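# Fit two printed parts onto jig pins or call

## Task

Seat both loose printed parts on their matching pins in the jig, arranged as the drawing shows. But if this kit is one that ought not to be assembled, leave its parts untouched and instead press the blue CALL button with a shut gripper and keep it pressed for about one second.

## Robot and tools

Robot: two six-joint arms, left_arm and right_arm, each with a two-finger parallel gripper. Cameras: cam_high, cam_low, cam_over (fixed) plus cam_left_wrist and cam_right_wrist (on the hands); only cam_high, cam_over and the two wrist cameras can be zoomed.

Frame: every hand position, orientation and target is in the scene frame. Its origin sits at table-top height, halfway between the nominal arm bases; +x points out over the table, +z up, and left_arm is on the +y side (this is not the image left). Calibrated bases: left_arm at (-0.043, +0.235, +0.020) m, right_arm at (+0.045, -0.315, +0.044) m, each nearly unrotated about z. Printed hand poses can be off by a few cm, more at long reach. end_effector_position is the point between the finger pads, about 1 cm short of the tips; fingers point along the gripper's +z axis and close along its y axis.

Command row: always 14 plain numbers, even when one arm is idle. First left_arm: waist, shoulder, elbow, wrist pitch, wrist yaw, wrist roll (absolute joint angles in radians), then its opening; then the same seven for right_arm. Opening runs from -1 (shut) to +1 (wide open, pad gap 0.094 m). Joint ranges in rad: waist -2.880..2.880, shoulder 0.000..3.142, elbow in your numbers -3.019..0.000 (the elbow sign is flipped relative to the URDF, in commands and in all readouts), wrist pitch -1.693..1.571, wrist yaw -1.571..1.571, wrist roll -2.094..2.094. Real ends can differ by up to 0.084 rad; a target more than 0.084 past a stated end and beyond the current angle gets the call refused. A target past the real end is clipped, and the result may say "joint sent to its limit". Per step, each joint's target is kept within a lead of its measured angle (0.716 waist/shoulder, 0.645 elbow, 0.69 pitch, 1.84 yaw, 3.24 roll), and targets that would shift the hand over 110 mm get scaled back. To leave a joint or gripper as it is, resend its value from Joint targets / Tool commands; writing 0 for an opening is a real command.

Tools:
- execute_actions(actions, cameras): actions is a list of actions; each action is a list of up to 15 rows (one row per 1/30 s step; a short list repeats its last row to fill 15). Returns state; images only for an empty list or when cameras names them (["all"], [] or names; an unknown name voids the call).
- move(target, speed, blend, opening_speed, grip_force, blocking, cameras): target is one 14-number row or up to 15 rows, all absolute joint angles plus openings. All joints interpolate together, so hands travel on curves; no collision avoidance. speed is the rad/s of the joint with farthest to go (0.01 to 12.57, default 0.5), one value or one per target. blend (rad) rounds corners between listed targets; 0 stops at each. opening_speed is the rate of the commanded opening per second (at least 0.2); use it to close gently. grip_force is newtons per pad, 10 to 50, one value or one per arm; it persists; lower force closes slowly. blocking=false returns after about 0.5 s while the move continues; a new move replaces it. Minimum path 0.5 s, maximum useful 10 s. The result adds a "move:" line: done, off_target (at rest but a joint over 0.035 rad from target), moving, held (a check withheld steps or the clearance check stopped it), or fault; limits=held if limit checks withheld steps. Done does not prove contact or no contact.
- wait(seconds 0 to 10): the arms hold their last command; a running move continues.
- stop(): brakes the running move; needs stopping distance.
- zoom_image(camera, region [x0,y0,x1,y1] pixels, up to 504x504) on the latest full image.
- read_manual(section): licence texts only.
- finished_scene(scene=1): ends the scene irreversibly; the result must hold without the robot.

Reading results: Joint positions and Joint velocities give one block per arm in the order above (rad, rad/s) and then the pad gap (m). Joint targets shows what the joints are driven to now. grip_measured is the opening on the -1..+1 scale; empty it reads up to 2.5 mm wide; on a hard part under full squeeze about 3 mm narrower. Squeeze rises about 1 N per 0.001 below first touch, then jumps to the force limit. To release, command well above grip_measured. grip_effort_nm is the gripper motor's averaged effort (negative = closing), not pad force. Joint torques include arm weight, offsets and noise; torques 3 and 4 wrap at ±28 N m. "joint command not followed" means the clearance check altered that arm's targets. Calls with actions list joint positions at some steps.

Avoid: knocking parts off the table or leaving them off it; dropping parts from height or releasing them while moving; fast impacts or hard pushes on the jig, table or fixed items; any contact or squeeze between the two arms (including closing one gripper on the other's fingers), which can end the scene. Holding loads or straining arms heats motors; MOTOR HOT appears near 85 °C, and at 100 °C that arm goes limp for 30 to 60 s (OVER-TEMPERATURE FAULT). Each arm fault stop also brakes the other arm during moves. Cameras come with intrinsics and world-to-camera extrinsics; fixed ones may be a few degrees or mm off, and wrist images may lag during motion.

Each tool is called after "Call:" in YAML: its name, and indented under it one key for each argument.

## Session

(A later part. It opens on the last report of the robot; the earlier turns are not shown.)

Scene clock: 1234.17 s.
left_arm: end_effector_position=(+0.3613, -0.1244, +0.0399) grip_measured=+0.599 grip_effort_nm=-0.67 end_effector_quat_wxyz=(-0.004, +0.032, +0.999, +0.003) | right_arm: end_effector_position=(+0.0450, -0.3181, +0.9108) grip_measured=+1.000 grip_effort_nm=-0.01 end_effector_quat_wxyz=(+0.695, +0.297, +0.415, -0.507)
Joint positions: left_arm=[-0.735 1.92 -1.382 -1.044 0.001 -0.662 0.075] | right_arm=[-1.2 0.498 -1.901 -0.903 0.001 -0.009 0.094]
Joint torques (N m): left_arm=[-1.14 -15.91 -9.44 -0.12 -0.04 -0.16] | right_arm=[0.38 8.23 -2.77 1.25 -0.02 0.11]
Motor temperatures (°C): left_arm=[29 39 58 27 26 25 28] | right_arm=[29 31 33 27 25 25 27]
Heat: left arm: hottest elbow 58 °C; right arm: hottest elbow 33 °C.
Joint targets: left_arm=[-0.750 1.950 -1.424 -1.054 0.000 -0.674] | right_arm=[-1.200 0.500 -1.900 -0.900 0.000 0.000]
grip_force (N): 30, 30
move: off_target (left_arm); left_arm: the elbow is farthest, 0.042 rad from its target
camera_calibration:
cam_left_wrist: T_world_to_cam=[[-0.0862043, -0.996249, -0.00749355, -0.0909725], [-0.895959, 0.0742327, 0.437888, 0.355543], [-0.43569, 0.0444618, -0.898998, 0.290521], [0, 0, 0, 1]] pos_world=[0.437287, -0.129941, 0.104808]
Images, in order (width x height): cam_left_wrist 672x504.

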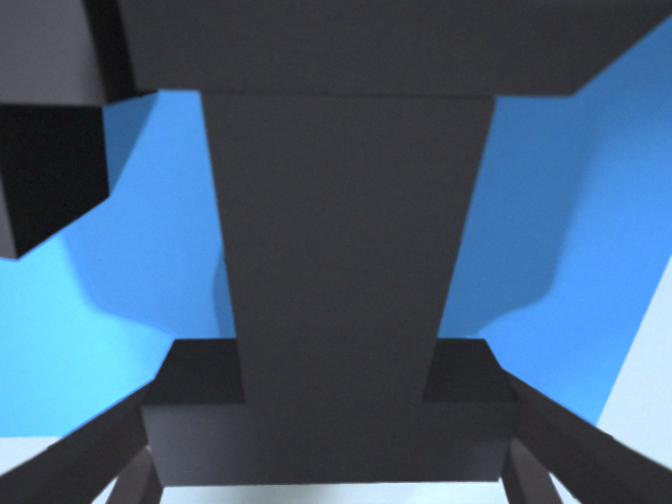

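Call:
move:
  target:
    - [-0.750,1.98,-1.424,-1.054,0,-0.674,0.45,-1.2,0.5,-1.9,-0.9,0,0,1]
  speed: 0.03
  cameras: ["cam_left_wrist","cam_low","cam_over"]

Call:
zoom_image:
  camera: "cam_low"
  region: [280, 245, 360, 285]

Scene clock: 1246.30 s.
left_arm: end_effector_position=(+0.3614, -0.1248, +0.0385) grip_measured=+0.599 grip_effort_nm=-0.67 end_effector_quat_wxyz=(-0.007, +0.029, +1.000, +0.006) | right_arm: end_effector_position=(+0.0450, -0.3181, +0.9108) grip_measured=+1.000 grip_effort_nm=-0.01 end_effector_quat_wxyz=(+0.695, +0.297, +0.415, -0.507)
Joint positions: left_arm=[-0.736 1.927 -1.389 -1.052 0 -0.668 0.075] | right_arm=[-1.2 0.498 -1.901 -0.903 0.001 -0.009 0.094]
Joint torques (N m): left_arm=[-1.26 -14.1 -8.96 0.25 -0.02 -0.11] | right_arm=[0.32 8.23 -2.77 1.28 -0.03 0.11]
Motor temperatures (°C): left_arm=[29 39 59 27 26 25 28] | right_arm=[29 31 33 27 25 25 27]
Heat: left arm: hottest elbow 59 °C; right arm: hottest elbow 33 °C.
Joint targets: left_arm=[-0.750 1.980 -1.424 -1.054 0.000 -0.674] | right_arm=[-1.200 0.500 -1.900 -0.900 0.000 0.000]
grip_force (N): 30, 30
move: off_target (left_arm); left_arm: the shoulder is farthest, 0.053 rad from its target
camera_calibration:
cam_left_wrist: T_world_to_cam=[[-0.0813232, -0.996603, -0.0130367, -0.0930404], [-0.893929, 0.0671481, 0.44315, 0.354465], [-0.440769, 0.0476922, -0.896353, 0.291503], [0, 0, 0, 1]] pos_world=[0.437786, -0.130428, 0.102996]
Images, in order (width x height): cam_low 672x504, cam_over 672x504, cam_left_wrist 672x504.

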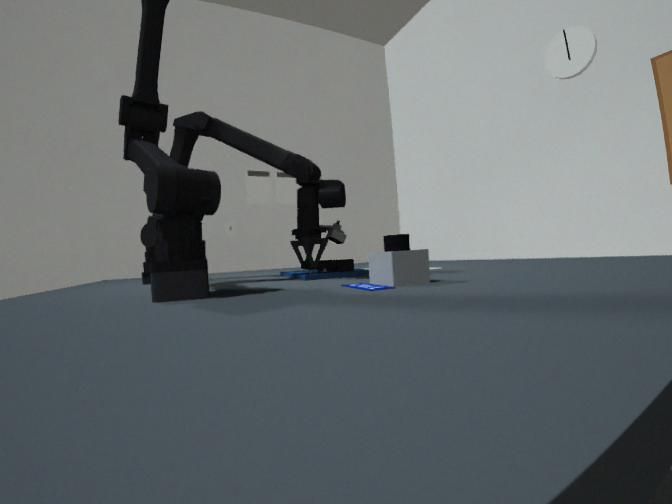

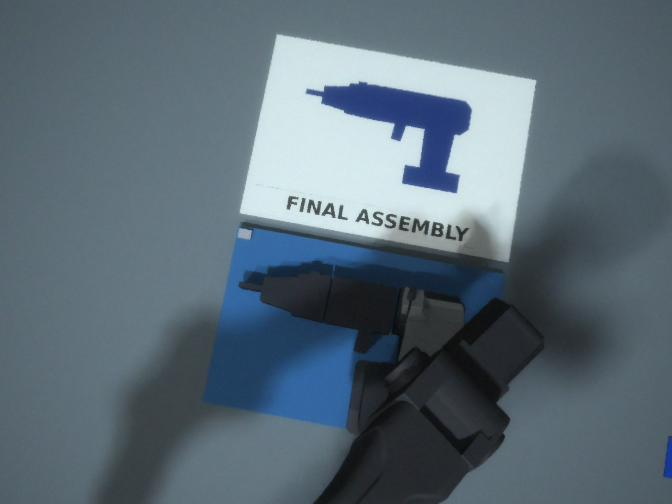

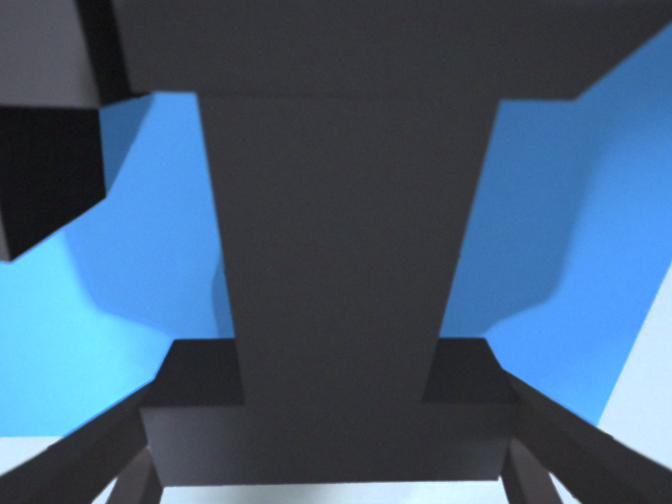

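Scaled by 6.300 from the camera's 672x504 image, which has a finer 960x720 frame.

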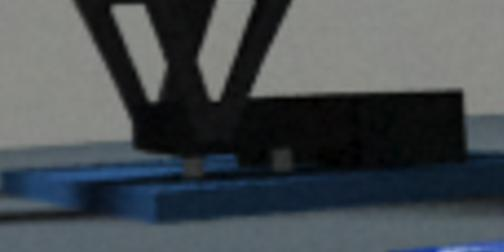

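Call:
move:
  target:
    - [-0.742,1.86,-1.424,-1.054,0,-0.664,0.45,-1.2,0.5,-1.9,-0.9,0,0,1]
    - [-0.7,1.5,-1.5,-1.3,0,-0.6,0.45,-1.2,0.5,-1.9,-0.9,0,0,1]
    - [-0.461,1.5,-0.93,1.5,0,0,0.45,-1.2,0.5,-1.9,-0.9,0,0,1]
  speed: [0.08,0.4,0.7]
  blend: [0.02,0.05,0]
  cameras: ["cam_over","cam_high"]

Scene clock: 1285.53 s.
left_arm: end_effector_position=(+0.4401, -0.0073, +0.5161) grip_measured=+0.599 grip_effort_nm=-0.67 end_effector_quat_wxyz=(+0.917, +0.074, +0.323, -0.223) | right_arm: end_effector_position=(+0.0450, -0.3181, +0.9108) grip_measured=+1.000 grip_effort_nm=-0.01 end_effector_quat_wxyz=(+0.695, +0.297, +0.415, -0.507)
Joint positions: left_arm=[-0.473 1.508 -0.924 1.479 0.001 -0.014 0.075] | right_arm=[-1.2 0.498 -1.901 -0.903 0.001 -0.009 0.094]
Joint torques (N m): left_arm=[1.38 -13.04 -7.3 1.73 -0.03 0.13] | right_arm=[0.32 8.29 -2.77 1.28 -0.03 0.11]
Motor temperatures (°C): left_arm=[29 38 54 27 26 25 28] | right_arm=[29 31 32 27 25 25 27]
Heat: left arm: hottest elbow 54 °C; right arm: hottest elbow 32 °C.
Joint targets: left_arm=[-0.461 1.500 -0.930 1.500 0.000 0.000] | right_arm=[-1.200 0.500 -1.900 -0.900 0.000 0.000]
grip_force (N): 30, 30
move: done
Images, in order (width x height): cam_high 672x504, cam_over 672x504.

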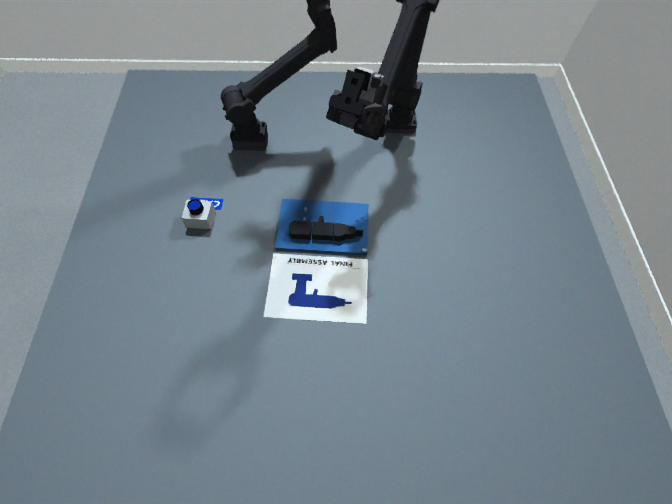

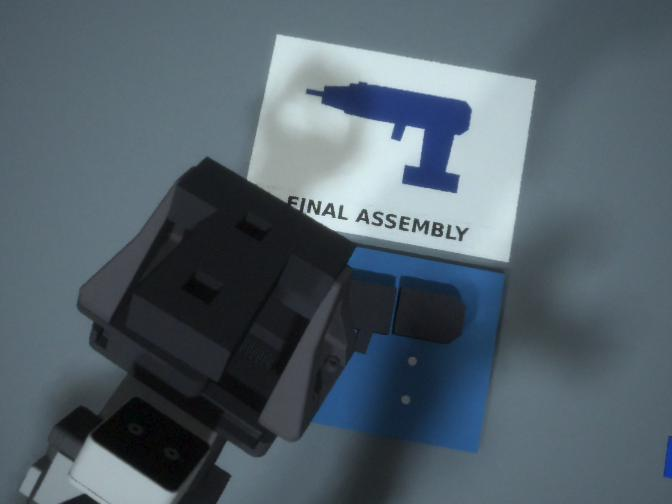

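Excellent; holes visible.

Call:
zoom_image:
  camera: "cam_over"
  region: [70, 140, 370, 440]

Call:
zoom_image:
  camera: "cam_over"
  region: [340, 260, 480, 420]

Scaled by 1.680 from the camera's 672x504 image, which has a finer 960x720 frame.

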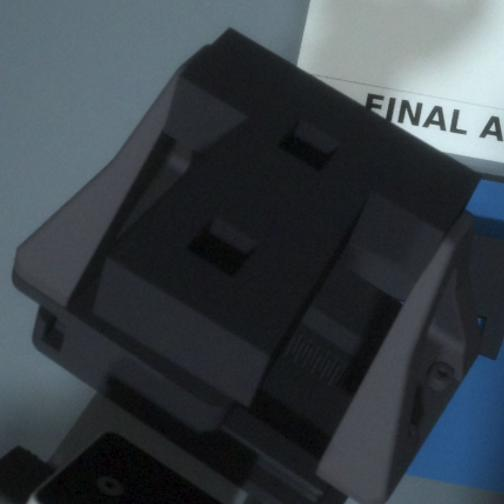

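Scaled by 3.150 from the camera's 672x504 image, which has a finer 960x720 frame.

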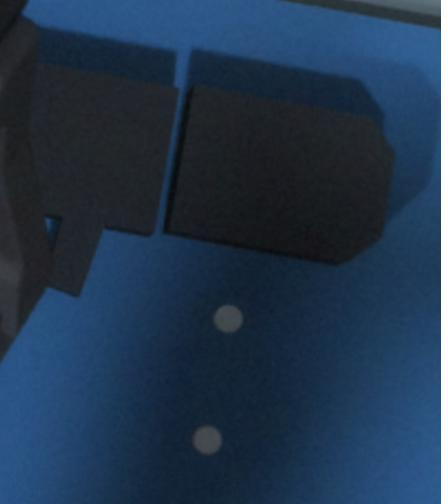

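Call:
move:
  target:
    - [-0.65,1.5,-1.2,-1.2,0,-0.5,0.45,-1.2,0.5,-1.9,-0.9,0,0,1]
    - [-0.72,1.78,-1.37,-1.12,0,-0.64,0.45,-1.2,0.5,-1.9,-0.9,0,0,1]
    - [-0.744,1.915,-1.428,-1.029,0,-0.672,0.45,-1.2,0.5,-1.9,-0.9,0,0,1]
  speed: [0.8,0.4,0.12]
  blend: [0.05,0.02,0]
  cameras: ["cam_left_wrist"]

Scene clock: 1358.43 s.
left_arm: end_effector_position=(+0.3627, -0.1223, +0.0471) grip_measured=+0.599 grip_effort_nm=-0.67 end_effector_quat_wxyz=(+0.000, +0.031, +1.000, -0.001) | right_arm: end_effector_position=(+0.0450, -0.3181, +0.9108) grip_measured=+1.000 grip_effort_nm=-0.01 end_effector_quat_wxyz=(+0.695, +0.297, +0.415, -0.507)
Joint positions: left_arm=[-0.731 1.903 -1.377 -1.043 0.001 -0.659 0.075] | right_arm=[-1.2 0.498 -1.901 -0.903 0.001 -0.009 0.094]
Joint torques (N m): left_arm=[-0.85 -17.14 -10.1 0.96 -0.06 -0.15] | right_arm=[0.38 8.29 -2.77 1.26 -0.02 0.11]
Heat: left arm: hottest elbow 51 °C; right arm: hottest elbow 32 °C.
Joint targets: left_arm=[-0.744 1.915 -1.428 -1.029 0.000 -0.672] | right_arm=[-1.200 0.500 -1.900 -0.900 0.000 0.000]
grip_force (N): 30, 30
move: off_target (left_arm); left_arm: the elbow is farthest, 0.051 rad from its target
camera_calibration:
cam_left_wrist: T_world_to_cam=[[-0.0842618, -0.996444, -0.0000345608, -0.089862], [-0.90021, 0.0761092, 0.428754, 0.355672], [-0.427226, 0.0361587, -0.903421, 0.293695], [0, 0, 0, 1]] pos_world=[0.438082, -0.127232, 0.112832]
Images, in order (width x height): cam_left_wrist 672x504.

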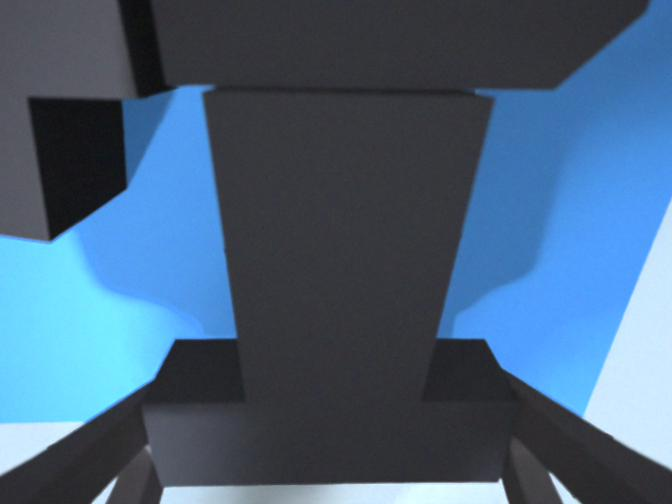

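Call:
move:
  target:
    - [-0.7468,1.917,-1.428,-1.018,0,-0.672,0.45,-1.2,0.5,-1.9,-0.9,0,0,1]
    - [-0.7468,1.943,-1.428,-1.018,0,-0.672,0.45,-1.2,0.5,-1.9,-0.9,0,0,1]
  speed: 0.04
  cameras: ["cam_left_wrist"]

Scene clock: 1368.70 s.
left_arm: end_effector_position=(+0.3627, -0.1248, +0.0397) grip_measured=+0.599 grip_effort_nm=-0.67 end_effector_quat_wxyz=(-0.001, +0.030, +1.000, +0.000) | right_arm: end_effector_position=(+0.0450, -0.3181, +0.9108) grip_measured=+1.000 grip_effort_nm=-0.01 end_effector_quat_wxyz=(+0.695, +0.297, +0.415, -0.507)
Joint positions: left_arm=[-0.734 1.918 -1.378 -1.033 0.001 -0.665 0.075] | right_arm=[-1.2 0.498 -1.901 -0.903 0.001 -0.009 0.094]
Joint torques (N m): left_arm=[-1.14 -16.15 -10.02 0.95 -0.04 -0.11] | right_arm=[0.38 8.23 -2.77 1.26 -0.03 0.11]
Heat: left arm: hottest elbow 53 °C; right arm: hottest elbow 32 °C.
Joint targets: left_arm=[-0.747 1.943 -1.428 -1.018 0.000 -0.672] | right_arm=[-1.200 0.500 -1.900 -0.900 0.000 0.000]
grip_force (N): 30, 30
move: off_target (left_arm); left_arm: the elbow is farthest, 0.050 rad from its target
camera_calibration:
cam_left_wrist: T_world_to_cam=[[-0.0823493, -0.996602, -0.0018611, -0.092998], [-0.899341, 0.0735077, 0.431025, 0.358345], [-0.429424, 0.0371684, -0.902338, 0.28798], [0, 0, 0, 1]] pos_world=[0.438281, -0.129727, 0.105226]
Images, in order (width x height): cam_left_wrist 672x504.

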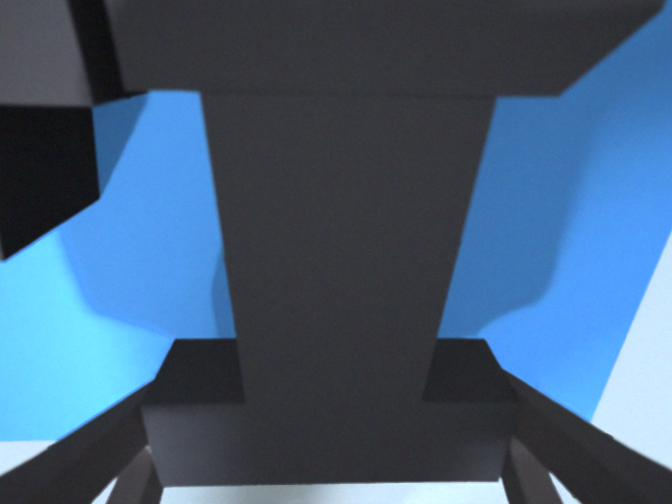

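Call:
move:
  target:
    - [-0.747,1.943,-1.428,-1.045,0,-0.672,0.45,-1.2,0.5,-1.9,-0.9,0,0,1]
    - [-0.749,1.945,-1.428,-1.052,0,-0.672,0.45,-1.2,0.5,-1.9,-0.9,0,0,1]
  speed: [0.04,0.01]
  cameras: ["cam_left_wrist"]

Scene clock: 1379.63 s.
left_arm: end_effector_position=(+0.3620, -0.1253, +0.0400) grip_measured=+0.599 grip_effort_nm=-0.67 end_effector_quat_wxyz=(-0.003, +0.031, +1.000, +0.002) | right_arm: end_effector_position=(+0.0450, -0.3181, +0.9108) grip_measured=+1.000 grip_effort_nm=-0.01 end_effector_quat_wxyz=(+0.695, +0.297, +0.415, -0.507)
Joint positions: left_arm=[-0.736 1.92 -1.383 -1.041 0.001 -0.665 0.075] | right_arm=[-1.2 0.498 -1.901 -0.903 0.001 -0.009 0.094]
Joint torques (N m): left_arm=[-1.14 -16.26 -9.69 -0.16 -0.05 -0.11] | right_arm=[0.44 8.29 -2.77 1.26 -0.03 0.11]
Heat: left arm: hottest elbow 53 °C; right arm: hottest elbow 32 °C.
Joint targets: left_arm=[-0.749 1.945 -1.428 -1.052 0.000 -0.672] | right_arm=[-1.200 0.500 -1.900 -0.900 0.000 0.000]
grip_force (N): 30, 30
move: off_target (left_arm); left_arm: the elbow is farthest, 0.045 rad from its target
camera_calibration:
cam_left_wrist: T_world_to_cam=[[-0.08393, -0.996458, -0.00517782, -0.0927745], [-0.897368, 0.0733227, 0.435148, 0.35673], [-0.433227, 0.0411684, -0.900344, 0.289807], [0, 0, 0, 1]] pos_world=[0.437884, -0.130533, 0.105215]
Images, in order (width x height): cam_left_wrist 672x504.

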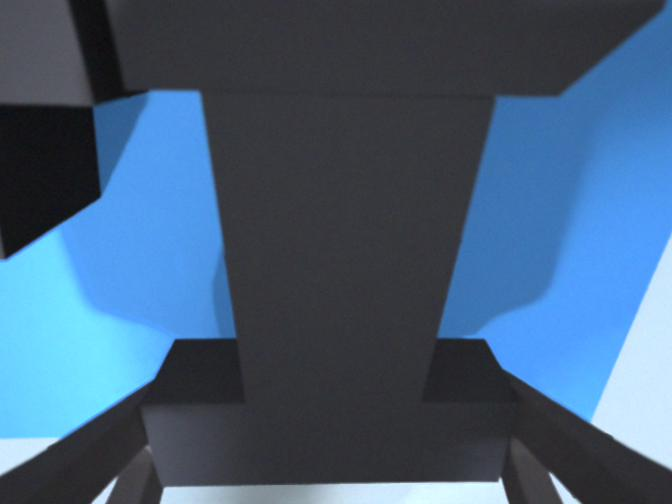

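Call:
move:
  target:
    - [-0.749,1.872,-1.428,-1.053,0,-0.672,0.45,-1.2,0.5,-1.9,-0.9,0,0,1]
    - [-0.7495,1.872,-1.428,-1.0575,0,-0.672,0.45,-1.2,0.5,-1.9,-0.9,0,0,1]
    - [-0.7495,1.93,-1.428,-1.0575,0,-0.672,0.45,-1.2,0.5,-1.9,-0.9,0,0,1]
    - [-0.7495,1.948,-1.428,-1.0575,0,-0.672,0.45,-1.2,0.5,-1.9,-0.9,0,0,1]
  speed: [0.08,0.08,0.06,0.03]
  cameras: ["cam_left_wrist"]

Scene clock: 1394.53 s.
left_arm: end_effector_position=(+0.3609, -0.1246, +0.0400) grip_measured=+0.599 grip_effort_nm=-0.67 end_effector_quat_wxyz=(-0.005, +0.031, +1.000, +0.004) | right_arm: end_effector_position=(+0.0450, -0.3181, +0.9108) grip_measured=+1.000 grip_effort_nm=-0.01 end_effector_quat_wxyz=(+0.695, +0.297, +0.415, -0.507)
Joint positions: left_arm=[-0.736 1.921 -1.383 -1.046 0.001 -0.665 0.075] | right_arm=[-1.2 0.498 -1.901 -0.903 0.001 -0.009 0.094]
Joint torques (N m): left_arm=[-1.03 -16.21 -9.66 -0.12 -0.05 -0.11] | right_arm=[0.38 8.23 -2.77 1.26 -0.02 0.11]
Heat: left arm: hottest elbow 54 °C; right arm: hottest elbow 32 °C.
Joint targets: left_arm=[-0.749 1.948 -1.428 -1.058 0.000 -0.672] | right_arm=[-1.200 0.500 -1.900 -0.900 0.000 0.000]
grip_force (N): 30, 30
move: off_target (left_arm); left_arm: the elbow is farthest, 0.045 rad from its target
camera_calibration:
cam_left_wrist: T_world_to_cam=[[-0.084288, -0.996404, -0.00865544, -0.091928], [-0.895485, 0.0719355, 0.43924, 0.354642], [-0.437038, 0.0447735, -0.898328, 0.290955], [0, 0, 0, 1]] pos_world=[0.436986, -0.130136, 0.104805]
Images, in order (width x height): cam_left_wrist 672x504.

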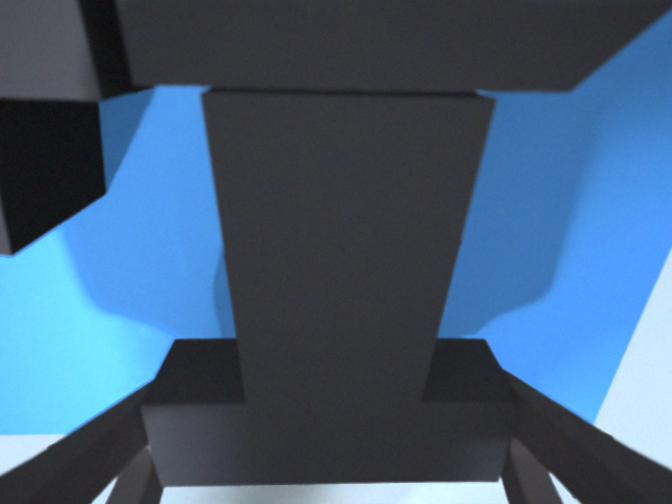

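Call:
move:
  target:
    - [-0.7495,1.872,-1.428,-1.0575,0,-0.672,0.45,-1.2,0.5,-1.9,-0.9,0,0,1]
    - [-0.7512,1.872,-1.428,-1.0595,0,-0.672,0.45,-1.2,0.5,-1.9,-0.9,0,0,1]
    - [-0.7512,1.93,-1.428,-1.0595,0,-0.672,0.45,-1.2,0.5,-1.9,-0.9,0,0,1]
    - [-0.7512,1.952,-1.428,-1.0595,0,-0.672,0.45,-1.2,0.5,-1.9,-0.9,0,0,1]
  speed: [0.08,0.08,0.06,0.03]
  cameras: ["cam_left_wrist"]

Scene clock: 1422.23 s.
left_arm: end_effector_position=(+0.3602, -0.1251, +0.0399) grip_measured=+0.599 grip_effort_nm=-0.67 end_effector_quat_wxyz=(-0.006, +0.032, +0.999, +0.004) | right_arm: end_effector_position=(+0.0450, -0.3181, +0.9108) grip_measured=+1.000 grip_effort_nm=-0.01 end_effector_quat_wxyz=(+0.695, +0.297, +0.415, -0.507)
Joint positions: left_arm=[-0.738 1.921 -1.384 -1.048 0.001 -0.665 0.075] | right_arm=[-1.2 0.498 -1.901 -0.903 0.001 -0.009 0.094]
Joint torques (N m): left_arm=[-1.14 -15.91 -9.59 -0.14 -0.04 -0.12] | right_arm=[0.38 8.29 -2.77 1.28 -0.03 0.11]
Heat: left arm: hottest elbow 54 °C; right arm: hottest elbow 32 °C.
Joint targets: left_arm=[-0.751 1.952 -1.428 -1.059 0.000 -0.672] | right_arm=[-1.200 0.500 -1.900 -0.900 0.000 0.000]
grip_force (N): 30, 30
move: off_target (left_arm); left_arm: the elbow is farthest, 0.044 rad from its target
camera_calibration:
cam_left_wrist: T_world_to_cam=[[-0.0858113, -0.996265, -0.00958877, -0.0918017], [-0.89487, 0.0728397, 0.440342, 0.353929], [-0.437999, 0.0463671, -0.897779, 0.291199], [0, 0, 0, 1]] pos_world=[0.436388, -0.130741, 0.104702]
Images, in order (width x height): cam_left_wrist 672x504.

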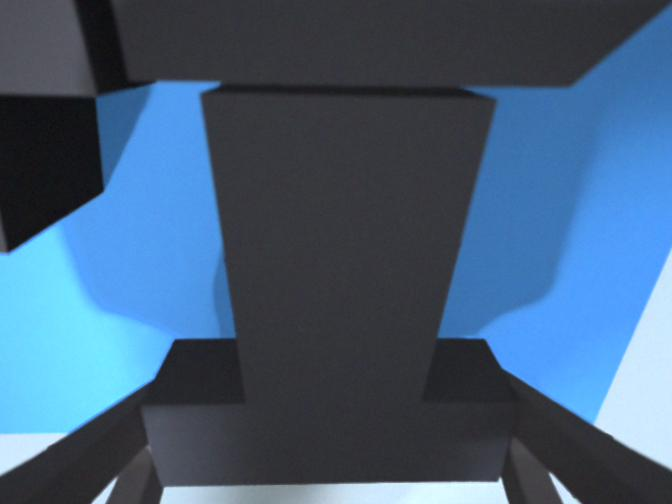

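Call:
move:
  target:
    - [-0.7512,1.872,-1.428,-1.0595,0,-0.672,0.45,-1.2,0.5,-1.9,-0.9,0,0,1]
    - [-0.7553,1.872,-1.428,-1.0595,0,-0.676,0.45,-1.2,0.5,-1.9,-0.9,0,0,1]
    - [-0.7553,1.93,-1.428,-1.0595,0,-0.676,0.45,-1.2,0.5,-1.9,-0.9,0,0,1]
    - [-0.7553,1.955,-1.428,-1.0595,0,-0.676,0.45,-1.2,0.5,-1.9,-0.9,0,0,1]
  speed: [0.08,0.08,0.06,0.03]
  cameras: ["cam_left_wrist"]

Scene clock: 1478.00 s.
left_arm: end_effector_position=(+0.3594, -0.1276, +0.0397) grip_measured=+0.599 grip_effort_nm=-0.67 end_effector_quat_wxyz=(-0.005, +0.034, +0.999, +0.004) | right_arm: end_effector_position=(+0.0450, -0.3181, +0.9108) grip_measured=+1.000 grip_effort_nm=-0.01 end_effector_quat_wxyz=(+0.695, +0.297, +0.415, -0.507)
Joint positions: left_arm=[-0.742 1.923 -1.387 -1.048 0.001 -0.665 0.075] | right_arm=[-1.2 0.498 -1.901 -0.903 0.001 -0.009 0.094]
Joint torques (N m): left_arm=[-1.08 -16.15 -9.48 -0.13 -0.06 -0.15] | right_arm=[0.32 8.29 -2.78 1.26 -0.02 0.11]
Heat: left arm: hottest elbow 54 °C; right arm: hottest elbow 32 °C.
Joint targets: left_arm=[-0.755 1.955 -1.428 -1.059 0.000 -0.676] | right_arm=[-1.200 0.500 -1.900 -0.900 0.000 0.000]
grip_force (N): 30, 30
move: off_target (left_arm); left_arm: the elbow is farthest, 0.041 rad from its target
camera_calibration:
cam_left_wrist: T_world_to_cam=[[-0.0904579, -0.995858, -0.00912599, -0.0927544], [-0.894769, 0.0772453, 0.439796, 0.354028], [-0.43727, 0.0479487, -0.898051, 0.290685], [0, 0, 0, 1]] pos_world=[0.43549, -0.133655, 0.104503]
Images, in order (width x height): cam_left_wrist 672x504.

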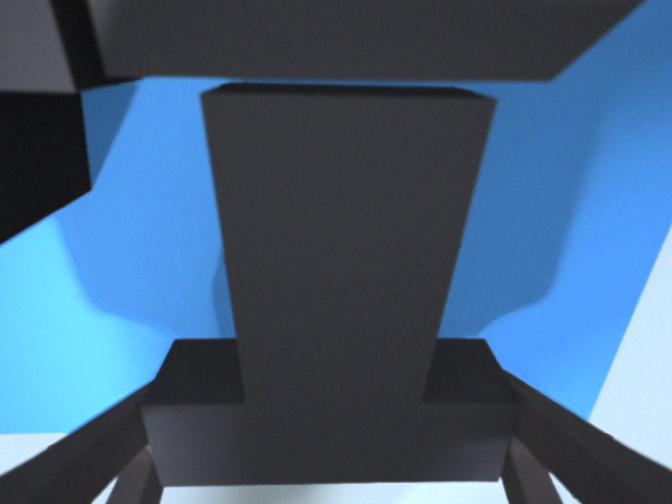

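Call:
move:
  target:
    - [-0.732,1.95,-1.428,-1.0595,0,-0.678,0.45,-1.2,0.5,-1.9,-0.9,0,0,1]
    - [-0.727,1.95,-1.428,-1.0595,0,-0.68,0.45,-1.2,0.5,-1.9,-0.9,0,0,1]
  speed: [0.03,0.01]

Call:
move:
  target:
    - [-0.725,1.95,-1.428,-1.0595,0,-0.68,0.45,-1.2,0.5,-1.9,-0.9,0,0,1]
  speed: [0.01]
  cameras: ["cam_left_wrist"]

Scene clock: 1488.70 s.
left_arm: end_effector_position=(+0.3596, -0.1273, +0.0397) grip_measured=+0.599 grip_effort_nm=-0.67 end_effector_quat_wxyz=(-0.005, +0.032, +0.999, +0.004) | right_arm: end_effector_position=(+0.0450, -0.3181, +0.9108) grip_measured=+1.000 grip_effort_nm=-0.01 end_effector_quat_wxyz=(+0.695, +0.297, +0.415, -0.507)
Joint positions: left_arm=[-0.742 1.923 -1.387 -1.048 0.001 -0.668 0.075] | right_arm=[-1.2 0.498 -1.901 -0.903 0.001 -0.009 0.094]
Joint torques (N m): left_arm=[1.49 -16.26 -9.4 -0.17 -0.05 -0.16] | right_arm=[0.38 8.29 -2.78 1.25 -0.03 0.11]
Motor temperatures (°C): left_arm=[28 38 57 27 26 25 28] | right_arm=[29 31 32 27 25 25 27]
Heat: left arm: hottest elbow 57 °C; right arm: hottest elbow 32 °C.
Joint targets: left_arm=[-0.727 1.950 -1.428 -1.059 0.000 -0.680] | right_arm=[-1.200 0.500 -1.900 -0.900 0.000 0.000]
grip_force (N): 30, 30
move: off_target (left_arm); left_arm: the elbow is farthest, 0.041 rad from its target

Scene clock: 1489.40 s.
left_arm: end_effector_position=(+0.3605, -0.1264, +0.0397) grip_measured=+0.599 grip_effort_nm=-0.67 end_effector_quat_wxyz=(-0.005, +0.031, +0.999, +0.004) | right_arm: end_effector_position=(+0.0450, -0.3181, +0.9108) grip_measured=+1.000 grip_effort_nm=-0.01 end_effector_quat_wxyz=(+0.695, +0.297, +0.415, -0.507)
Joint positions: left_arm=[-0.739 1.923 -1.387 -1.048 0.001 -0.668 0.075] | right_arm=[-1.2 0.498 -1.901 -0.903 0.001 -0.009 0.094]
Joint torques (N m): left_arm=[1.44 -16.32 -9.44 -0.17 -0.04 -0.16] | right_arm=[0.38 8.29 -2.77 1.28 -0.03 0.11]
Motor temperatures (°C): left_arm=[28 38 57 27 26 25 28] | right_arm=[29 31 32 27 25 25 27]
Heat: left arm: hottest elbow 57 °C; right arm: hottest elbow 32 °C.
Joint targets: left_arm=[-0.725 1.950 -1.428 -1.059 0.000 -0.680] | right_arm=[-1.200 0.500 -1.900 -0.900 0.000 0.000]
grip_force (N): 30, 30
move: off_target (left_arm); left_arm: the elbow is farthest, 0.041 rad from its target
camera_calibration:
cam_left_wrist: T_world_to_cam=[[-0.0843384, -0.996395, -0.0091414, -0.0936843], [-0.895229, 0.0717405, 0.439793, 0.35435], [-0.437552, 0.0452751, -0.898053, 0.290852], [0, 0, 0, 1]] pos_world=[0.436586, -0.131936, 0.104503]
Images, in order (width x height): cam_left_wrist 672x504.

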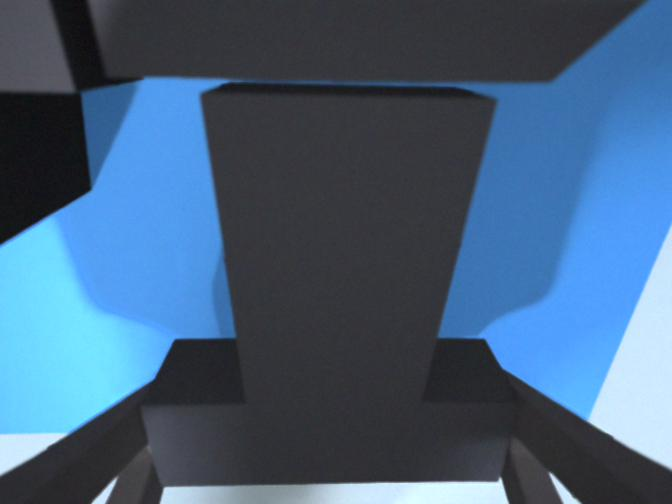

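Call:
move:
  target:
    - [-0.718,1.95,-1.428,-1.0595,0,-0.68,0.45,-1.2,0.5,-1.9,-0.9,0,0,1]
  speed: [0.01]
  cameras: ["cam_left_wrist","cam_over"]

Scene clock: 1503.50 s.
left_arm: end_effector_position=(+0.3624, -0.1248, +0.0400) grip_measured=+0.599 grip_effort_nm=-0.67 end_effector_quat_wxyz=(-0.005, +0.029, +1.000, +0.004) | right_arm: end_effector_position=(+0.0450, -0.3181, +0.9108) grip_measured=+1.000 grip_effort_nm=-0.01 end_effector_quat_wxyz=(+0.695, +0.297, +0.415, -0.507)
Joint positions: left_arm=[-0.735 1.923 -1.387 -1.048 0.001 -0.668 0.075] | right_arm=[-1.2 0.498 -1.901 -0.903 0.001 -0.009 0.094]
Joint torques (N m): left_arm=[1.73 -16.21 -9.4 -0.13 -0.05 -0.15] | right_arm=[0.38 8.29 -2.77 1.26 -0.03 0.11]
Motor temperatures (°C): left_arm=[28 39 59 27 26 25 28] | right_arm=[29 31 32 27 25 25 27]
Heat: left arm: hottest elbow 59 °C; right arm: hottest elbow 32 °C.
Joint targets: left_arm=[-0.718 1.950 -1.428 -1.059 0.000 -0.680] | right_arm=[-1.200 0.500 -1.900 -0.900 0.000 0.000]
grip_force (N): 30, 30
move: off_target (left_arm); left_arm: the elbow is farthest, 0.041 rad from its target
camera_calibration:
cam_left_wrist: T_world_to_cam=[[-0.0797308, -0.996779, -0.00867902, -0.093633], [-0.89582, 0.0678311, 0.439209, 0.355583], [-0.437206, 0.0427933, -0.898343, 0.291418], [0, 0, 0, 1]] pos_world=[0.438483, -0.129922, 0.104805]
Images, in order (width x height): cam_over 672x504, cam_left_wrist 672x504.

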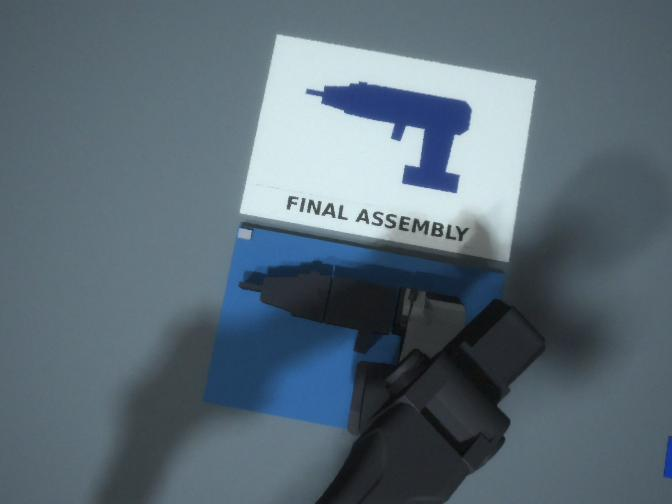

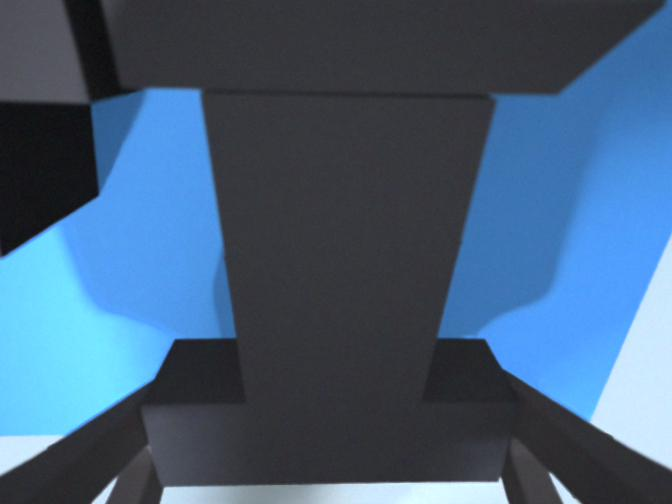

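Call:
move:
  target: [-0.718,1.872,-1.428,-1.0595,0,-0.68,0.45,-1.2,0.5,-1.9,-0.9,0,0,1]
  speed: 0.1
  cameras: ["cam_left_wrist","cam_over","cam_low"]

Scene clock: 1555.37 s.
left_arm: end_effector_position=(+0.3631, -0.1249, +0.0473) grip_measured=+0.599 grip_effort_nm=-0.67 end_effector_quat_wxyz=(-0.001, +0.028, +1.000, +0.000) | right_arm: end_effector_position=(+0.0450, -0.3181, +0.9108) grip_measured=+1.000 grip_effort_nm=-0.01 end_effector_quat_wxyz=(+0.695, +0.297, +0.415, -0.507)
Joint positions: left_arm=[-0.734 1.909 -1.387 -1.051 0.001 -0.668 0.075] | right_arm=[-1.2 0.498 -1.901 -0.903 0.001 -0.009 0.094]
Joint torques (N m): left_arm=[1.49 -21.3 -9.44 0.05 -0.05 -0.16] | right_arm=[0.44 8.29 -2.77 1.26 -0.03 0.11]
Motor temperatures (°C): left_arm=[28 40 59 27 26 25 28] | right_arm=[29 31 32 27 25 25 27]
Heat: left arm: hottest elbow 59 °C; right arm: hottest elbow 32 °C.
Joint targets: left_arm=[-0.718 1.872 -1.428 -1.060 0.000 -0.680] | right_arm=[-1.200 0.500 -1.900 -0.900 0.000 0.000]
grip_force (N): 30, 30
move: off_target (left_arm); left_arm: the elbow is farthest, 0.041 rad from its target
camera_calibration:
cam_left_wrist: T_world_to_cam=[[-0.0785897, -0.996904, -0.00229905, -0.0943716], [-0.899358, 0.0699045, 0.431588, 0.35498], [-0.430091, 0.035986, -0.902068, 0.295151], [0, 0, 0, 1]] pos_world=[0.438779, -0.129515, 0.112825]
Images, in order (width x height): cam_low 672x504, cam_over 672x504, cam_left_wrist 672x504.

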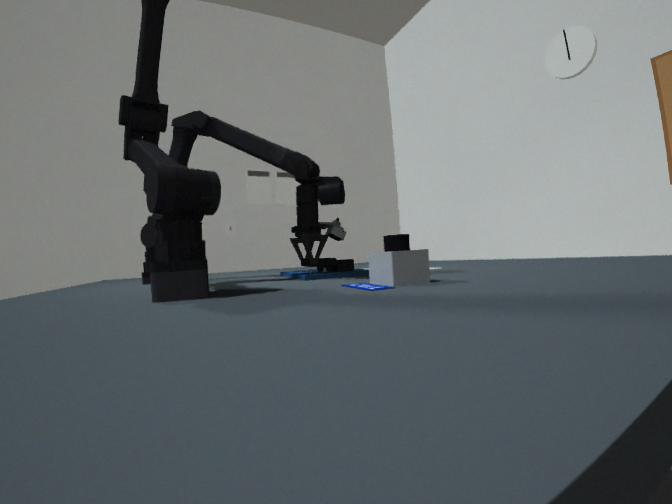

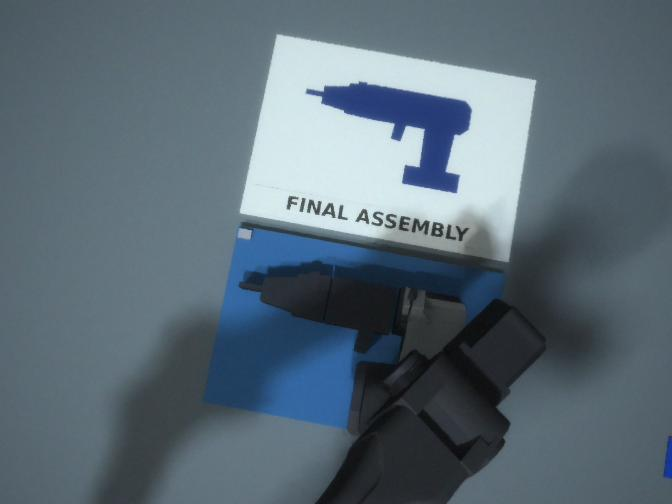

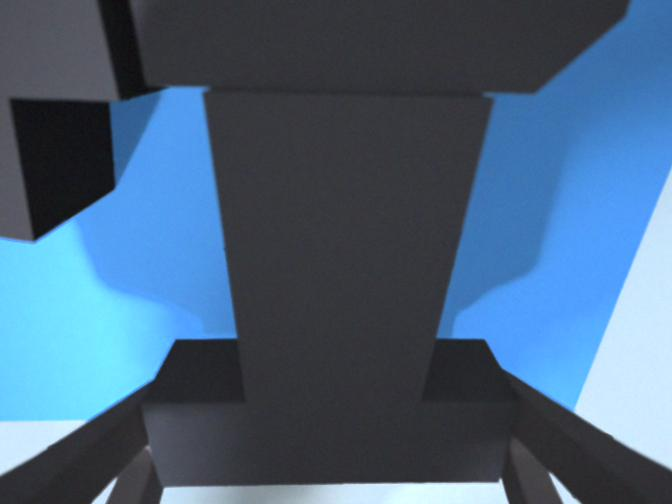

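Call:
move:
  target:
    - [-0.7525,1.872,-1.428,-1.0615,0,-0.68,0.45,-1.2,0.5,-1.9,-0.9,0,0,1]
    - [-0.7525,1.94,-1.428,-1.0615,0,-0.68,0.45,-1.2,0.5,-1.9,-0.9,0,0,1]
    - [-0.727,1.94,-1.428,-1.0615,0,-0.68,0.45,-1.2,0.5,-1.9,-0.9,0,0,1]
    - [-0.719,1.94,-1.428,-1.0755,0,-0.68,0.45,-1.2,0.5,-1.9,-0.9,0,0,1]
  speed: [0.08,0.05,0.03,0.01]
  cameras: ["cam_left_wrist"]

Scene clock: 1625.87 s.
left_arm: end_effector_position=(+0.3599, -0.1218, +0.0396) grip_measured=+0.599 grip_effort_nm=-0.67 end_effector_quat_wxyz=(-0.012, +0.028, +1.000, +0.009) | right_arm: end_effector_position=(+0.0450, -0.3181, +0.9108) grip_measured=+1.000 grip_effort_nm=-0.01 end_effector_quat_wxyz=(+0.695, +0.297, +0.415, -0.507)
Joint positions: left_arm=[-0.734 1.924 -1.388 -1.064 0.001 -0.668 0.075] | right_arm=[-1.2 0.498 -1.901 -0.903 0.001 -0.009 0.094]
Joint torques (N m): left_arm=[1.49 -17.32 -9.4 -0.2 -0.05 -0.14] | right_arm=[0.38 8.23 -2.77 1.26 -0.02 0.11]
Motor temperatures (°C): left_arm=[28 46 60 27 26 25 28] | right_arm=[29 31 32 27 25 25 27]
Heat: left arm: hottest elbow 60 °C; right arm: hottest elbow 32 °C.
Joint targets: left_arm=[-0.719 1.940 -1.428 -1.075 0.000 -0.680] | right_arm=[-1.200 0.500 -1.900 -0.900 0.000 0.000]
grip_force (N): 30, 30
move: off_target (left_arm); left_arm: the elbow is farthest, 0.040 rad from its target
camera_calibration:
cam_left_wrist: T_world_to_cam=[[-0.077988, -0.996781, -0.0185852, -0.0911243], [-0.890468, 0.0612629, 0.450904, 0.350145], [-0.448314, 0.0517146, -0.892379, 0.294661], [0, 0, 0, 1]] pos_world=[0.436787, -0.12752, 0.103374]
Images, in order (width x height): cam_left_wrist 672x504.

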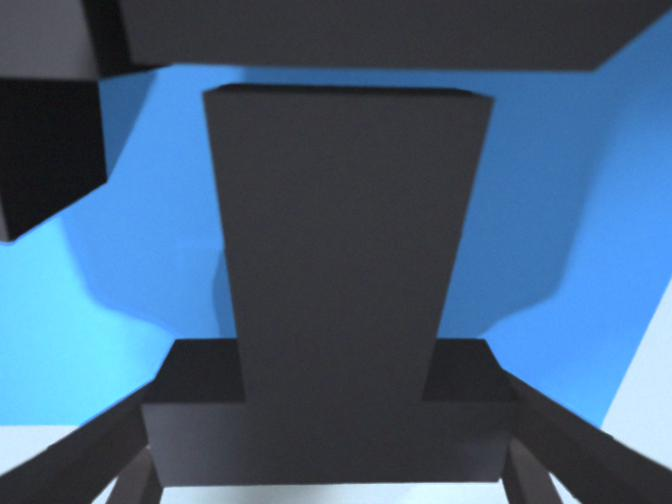

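Call:
move:
  target: [-0.713,1.94,-1.428,-1.0835,0,-0.68,0.45,-1.2,0.5,-1.9,-0.9,0,0,1]
  speed: 0.01
  cameras: ["cam_left_wrist","cam_over"]

Call:
zoom_image:
  camera: "cam_over"
  region: [200, 30, 540, 440]

Scene clock: 1641.87 s.
left_arm: end_effector_position=(+0.3591, -0.1211, +0.0396) grip_measured=+0.599 grip_effort_nm=-0.67 end_effector_quat_wxyz=(-0.013, +0.027, +0.999, +0.010) | right_arm: end_effector_position=(+0.0450, -0.3181, +0.9108) grip_measured=+1.000 grip_effort_nm=-0.01 end_effector_quat_wxyz=(+0.695, +0.297, +0.415, -0.507)
Joint positions: left_arm=[-0.733 1.924 -1.388 -1.068 0.002 -0.668 0.075] | right_arm=[-1.2 0.498 -1.901 -0.903 0.001 -0.009 0.094]
Joint torques (N m): left_arm=[2.14 -17.32 -9.32 -0.31 -0.09 -0.15] | right_arm=[0.44 8.35 -2.78 1.26 -0.02 0.11]
Motor temperatures (°C): left_arm=[28 43 59 27 26 25 28] | right_arm=[29 31 31 27 25 25 27]
Heat: left arm: hottest elbow 59 °C; right arm: hottest shoulder 31 °C.
Joint targets: left_arm=[-0.713 1.940 -1.428 -1.084 0.000 -0.680] | right_arm=[-1.200 0.500 -1.900 -0.900 0.000 0.000]
grip_force (N): 30, 30
move: off_target (left_arm); left_arm: the elbow is farthest, 0.040 rad from its target
camera_calibration:
cam_left_wrist: T_world_to_cam=[[-0.0776848, -0.996774, -0.0201622, -0.0905372], [-0.888749, 0.0600735, 0.454442, 0.348493], [-0.451764, 0.0532223, -0.890548, 0.295727], [0, 0, 0, 1]] pos_world=[0.436288, -0.12692, 0.103164]
Images, in order (width x height): cam_over 672x504, cam_left_wrist 672x504.

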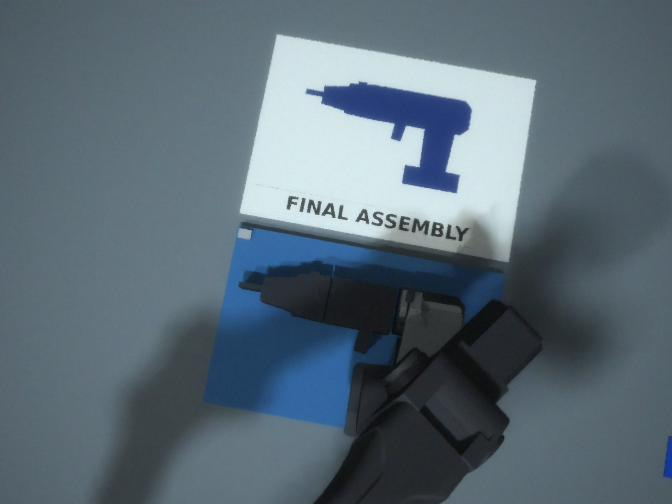

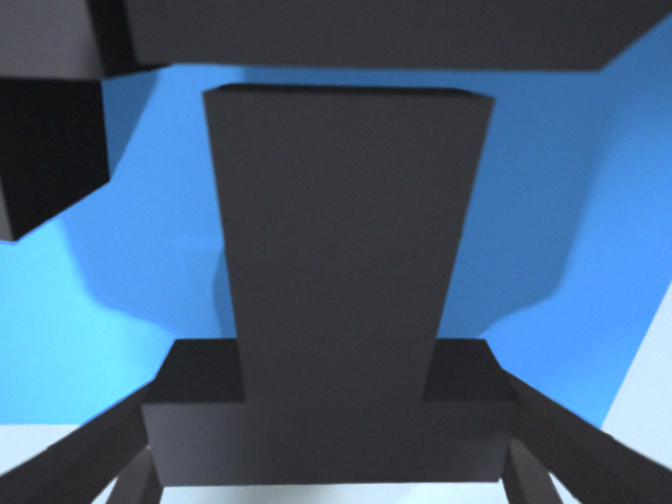

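Scaled by 1.229 from the camera's 672x504 image, which has a finer 960x720 frame.

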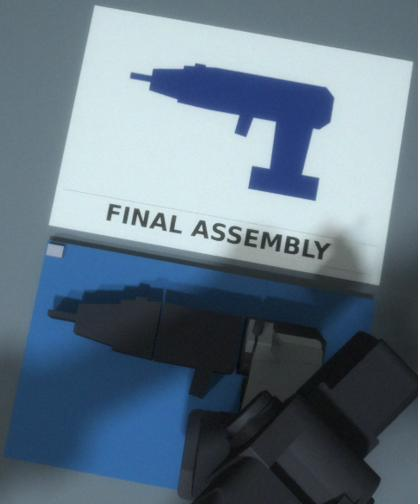

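Call:
zoom_image:
  camera: "cam_over"
  region: [380, 70, 500, 200]

Call:
zoom_image:
  camera: "cam_over"
  region: [220, 240, 520, 440]

Call:
zoom_image:
  camera: "cam_over"
  region: [290, 70, 490, 200]

Scaled by 3.877 from the camera's 672x504 image, which has a finer 960x720 frame.

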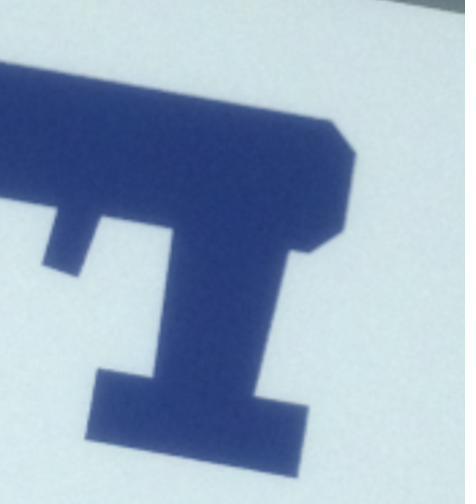

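Scaled by 1.680 from the camera's 672x504 image, which has a finer 960x720 frame.

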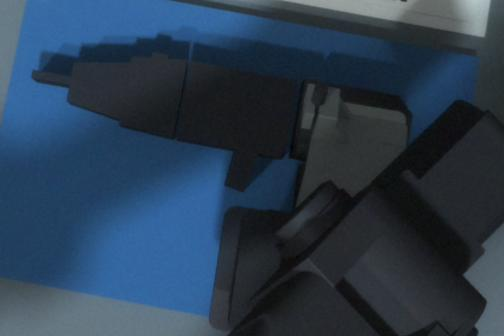

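Scaled by 2.520 from the camera's 672x504 image, which has a finer 960x720 frame.

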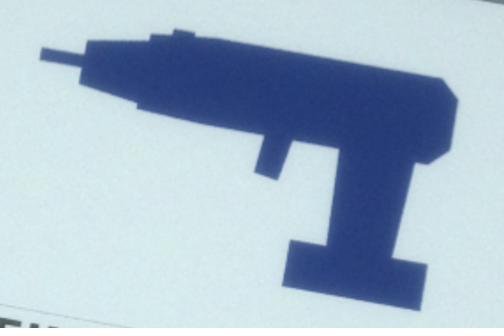

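Call:
move:
  target:
    - [-0.713,1.87,-1.428,-1.0835,0,-0.68,0.45,-1.2,0.5,-1.9,-0.9,0,0,1]
    - [-0.713,1.65,-1.428,-1.2,0,-0.68,0.45,-1.2,0.5,-1.9,-0.9,0,0,1]
  speed: 0.3
  cameras: ["cam_left_wrist","cam_over"]

Call:
zoom_image:
  camera: "cam_over"
  region: [220, 240, 520, 440]

Scene clock: 1721.20 s.
left_arm: end_effector_position=(+0.3480, -0.1063, +0.1687) grip_measured=+0.599 grip_effort_nm=-0.67 end_effector_quat_wxyz=(+0.038, +0.024, +0.998, -0.033) | right_arm: end_effector_position=(+0.0450, -0.3181, +0.9108) grip_measured=+1.000 grip_effort_nm=-0.01 end_effector_quat_wxyz=(+0.695, +0.297, +0.415, -0.507)
Joint positions: left_arm=[-0.726 1.668 -1.388 -1.189 0.002 -0.668 0.075] | right_arm=[-1.2 0.498 -1.901 -0.903 0.001 -0.009 0.094]
Joint torques (N m): left_arm=[1.38 -17.2 -10.26 -0.01 -0.09 -0.15] | right_arm=[0.38 8.23 -2.76 1.26 -0.02 0.11]
Motor temperatures (°C): left_arm=[28 39 59 27 26 25 28] | right_arm=[29 31 31 27 25 25 27]
Heat: left arm: hottest elbow 59 °C; right arm: hottest shoulder 31 °C.
Joint targets: left_arm=[-0.713 1.650 -1.428 -1.200 0.000 -0.680] | right_arm=[-1.200 0.500 -1.900 -0.900 0.000 0.000]
grip_force (N): 30, 30
move: off_target (left_arm); left_arm: the elbow is farthest, 0.040 rad from its target
camera_calibration:
cam_left_wrist: T_world_to_cam=[[-0.0725215, -0.995499, 0.0610179, -0.0893856], [-0.930455, 0.0895603, 0.355293, 0.313419], [-0.359158, -0.0310081, -0.932761, 0.370848], [0, 0, 0, 1]] pos_world=[0.418333, -0.105554, 0.240011]
Images, in order (width x height): cam_over 672x504, cam_left_wrist 672x504.

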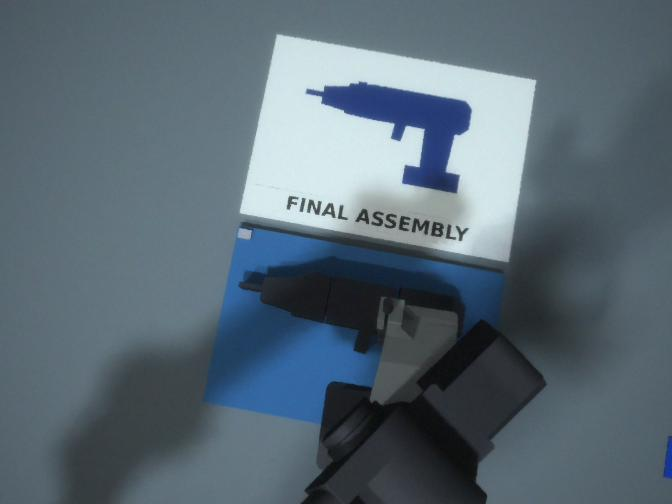

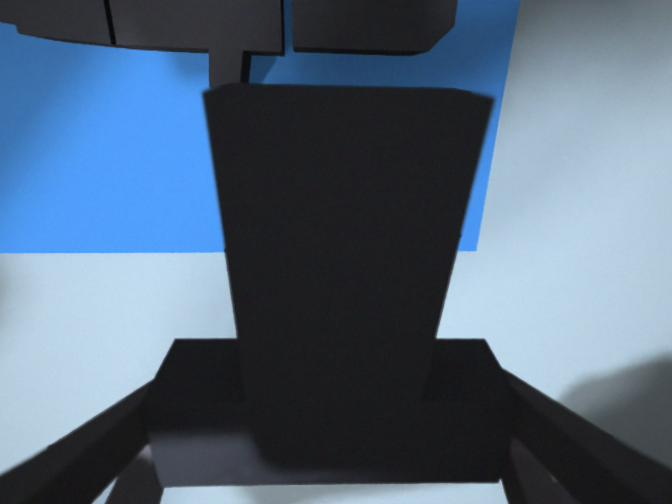

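Scaled by 1.680 from the camera's 672x504 image, which has a finer 960x720 frame.

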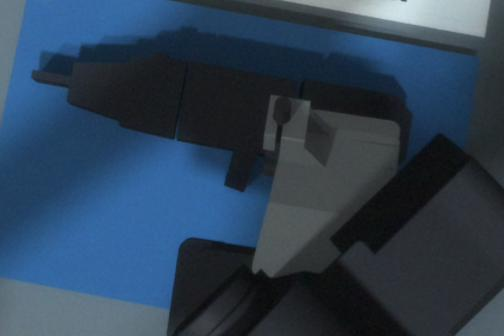

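Call:
move:
  target:
    - [-0.744,1.80,-1.428,-1.08,0,-0.68,0.45,-1.2,0.5,-1.9,-0.9,0,0,1]
    - [-0.744,1.915,-1.428,-1.047,0,-0.68,0.45,-1.2,0.5,-1.9,-0.9,0,0,1]
    - [-0.744,1.945,-1.428,-1.047,0,-0.68,0.45,-1.2,0.5,-1.9,-0.9,0,0,1]
  speed: [0.3,0.15,0.04]
  cameras: ["cam_left_wrist"]

Scene clock: 1754.77 s.
left_arm: end_effector_position=(+0.3649, -0.1241, +0.0553) grip_measured=+0.599 grip_effort_nm=-0.67 end_effector_quat_wxyz=(+0.001, +0.025, +1.000, -0.001) | right_arm: end_effector_position=(+0.0450, -0.3181, +0.9108) grip_measured=+1.000 grip_effort_nm=-0.01 end_effector_quat_wxyz=(+0.695, +0.297, +0.415, -0.507)
Joint positions: left_arm=[-0.731 1.898 -1.394 -1.064 0 -0.671 0.075] | right_arm=[-1.2 0.498 -1.901 -0.903 0.001 -0.009 0.094]
Joint torques (N m): left_arm=[-1.14 -14.39 -9.11 1.03 -0.01 -0.12] | right_arm=[0.38 8.23 -2.77 1.28 -0.02 0.11]
Motor temperatures (°C): left_arm=[28 38 61 27 26 25 28] | right_arm=[29 32 31 27 25 25 27]
Heat: left arm: hottest elbow 61 °C; right arm: hottest shoulder 32 °C.
Joint targets: left_arm=[-0.744 1.945 -1.428 -1.047 0.000 -0.680] | right_arm=[-1.200 0.500 -1.900 -0.900 0.000 0.000]
grip_force (N): 30, 30
move: off_target (left_arm); left_arm: the shoulder is farthest, 0.047 rad from its target
camera_calibration:
cam_left_wrist: T_world_to_cam=[[-0.072826, -0.997345, 0.000345536, -0.0957348], [-0.901705, 0.0659905, 0.427286, 0.35369], [-0.426174, 0.0308059, -0.904117, 0.301101], [0, 0, 0, 1]] pos_world=[0.440273, -0.128096, 0.121137]
Images, in order (width x height): cam_left_wrist 672x504.

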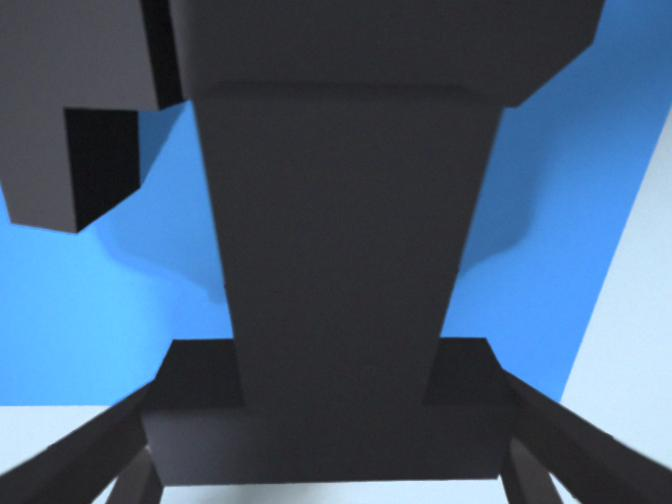

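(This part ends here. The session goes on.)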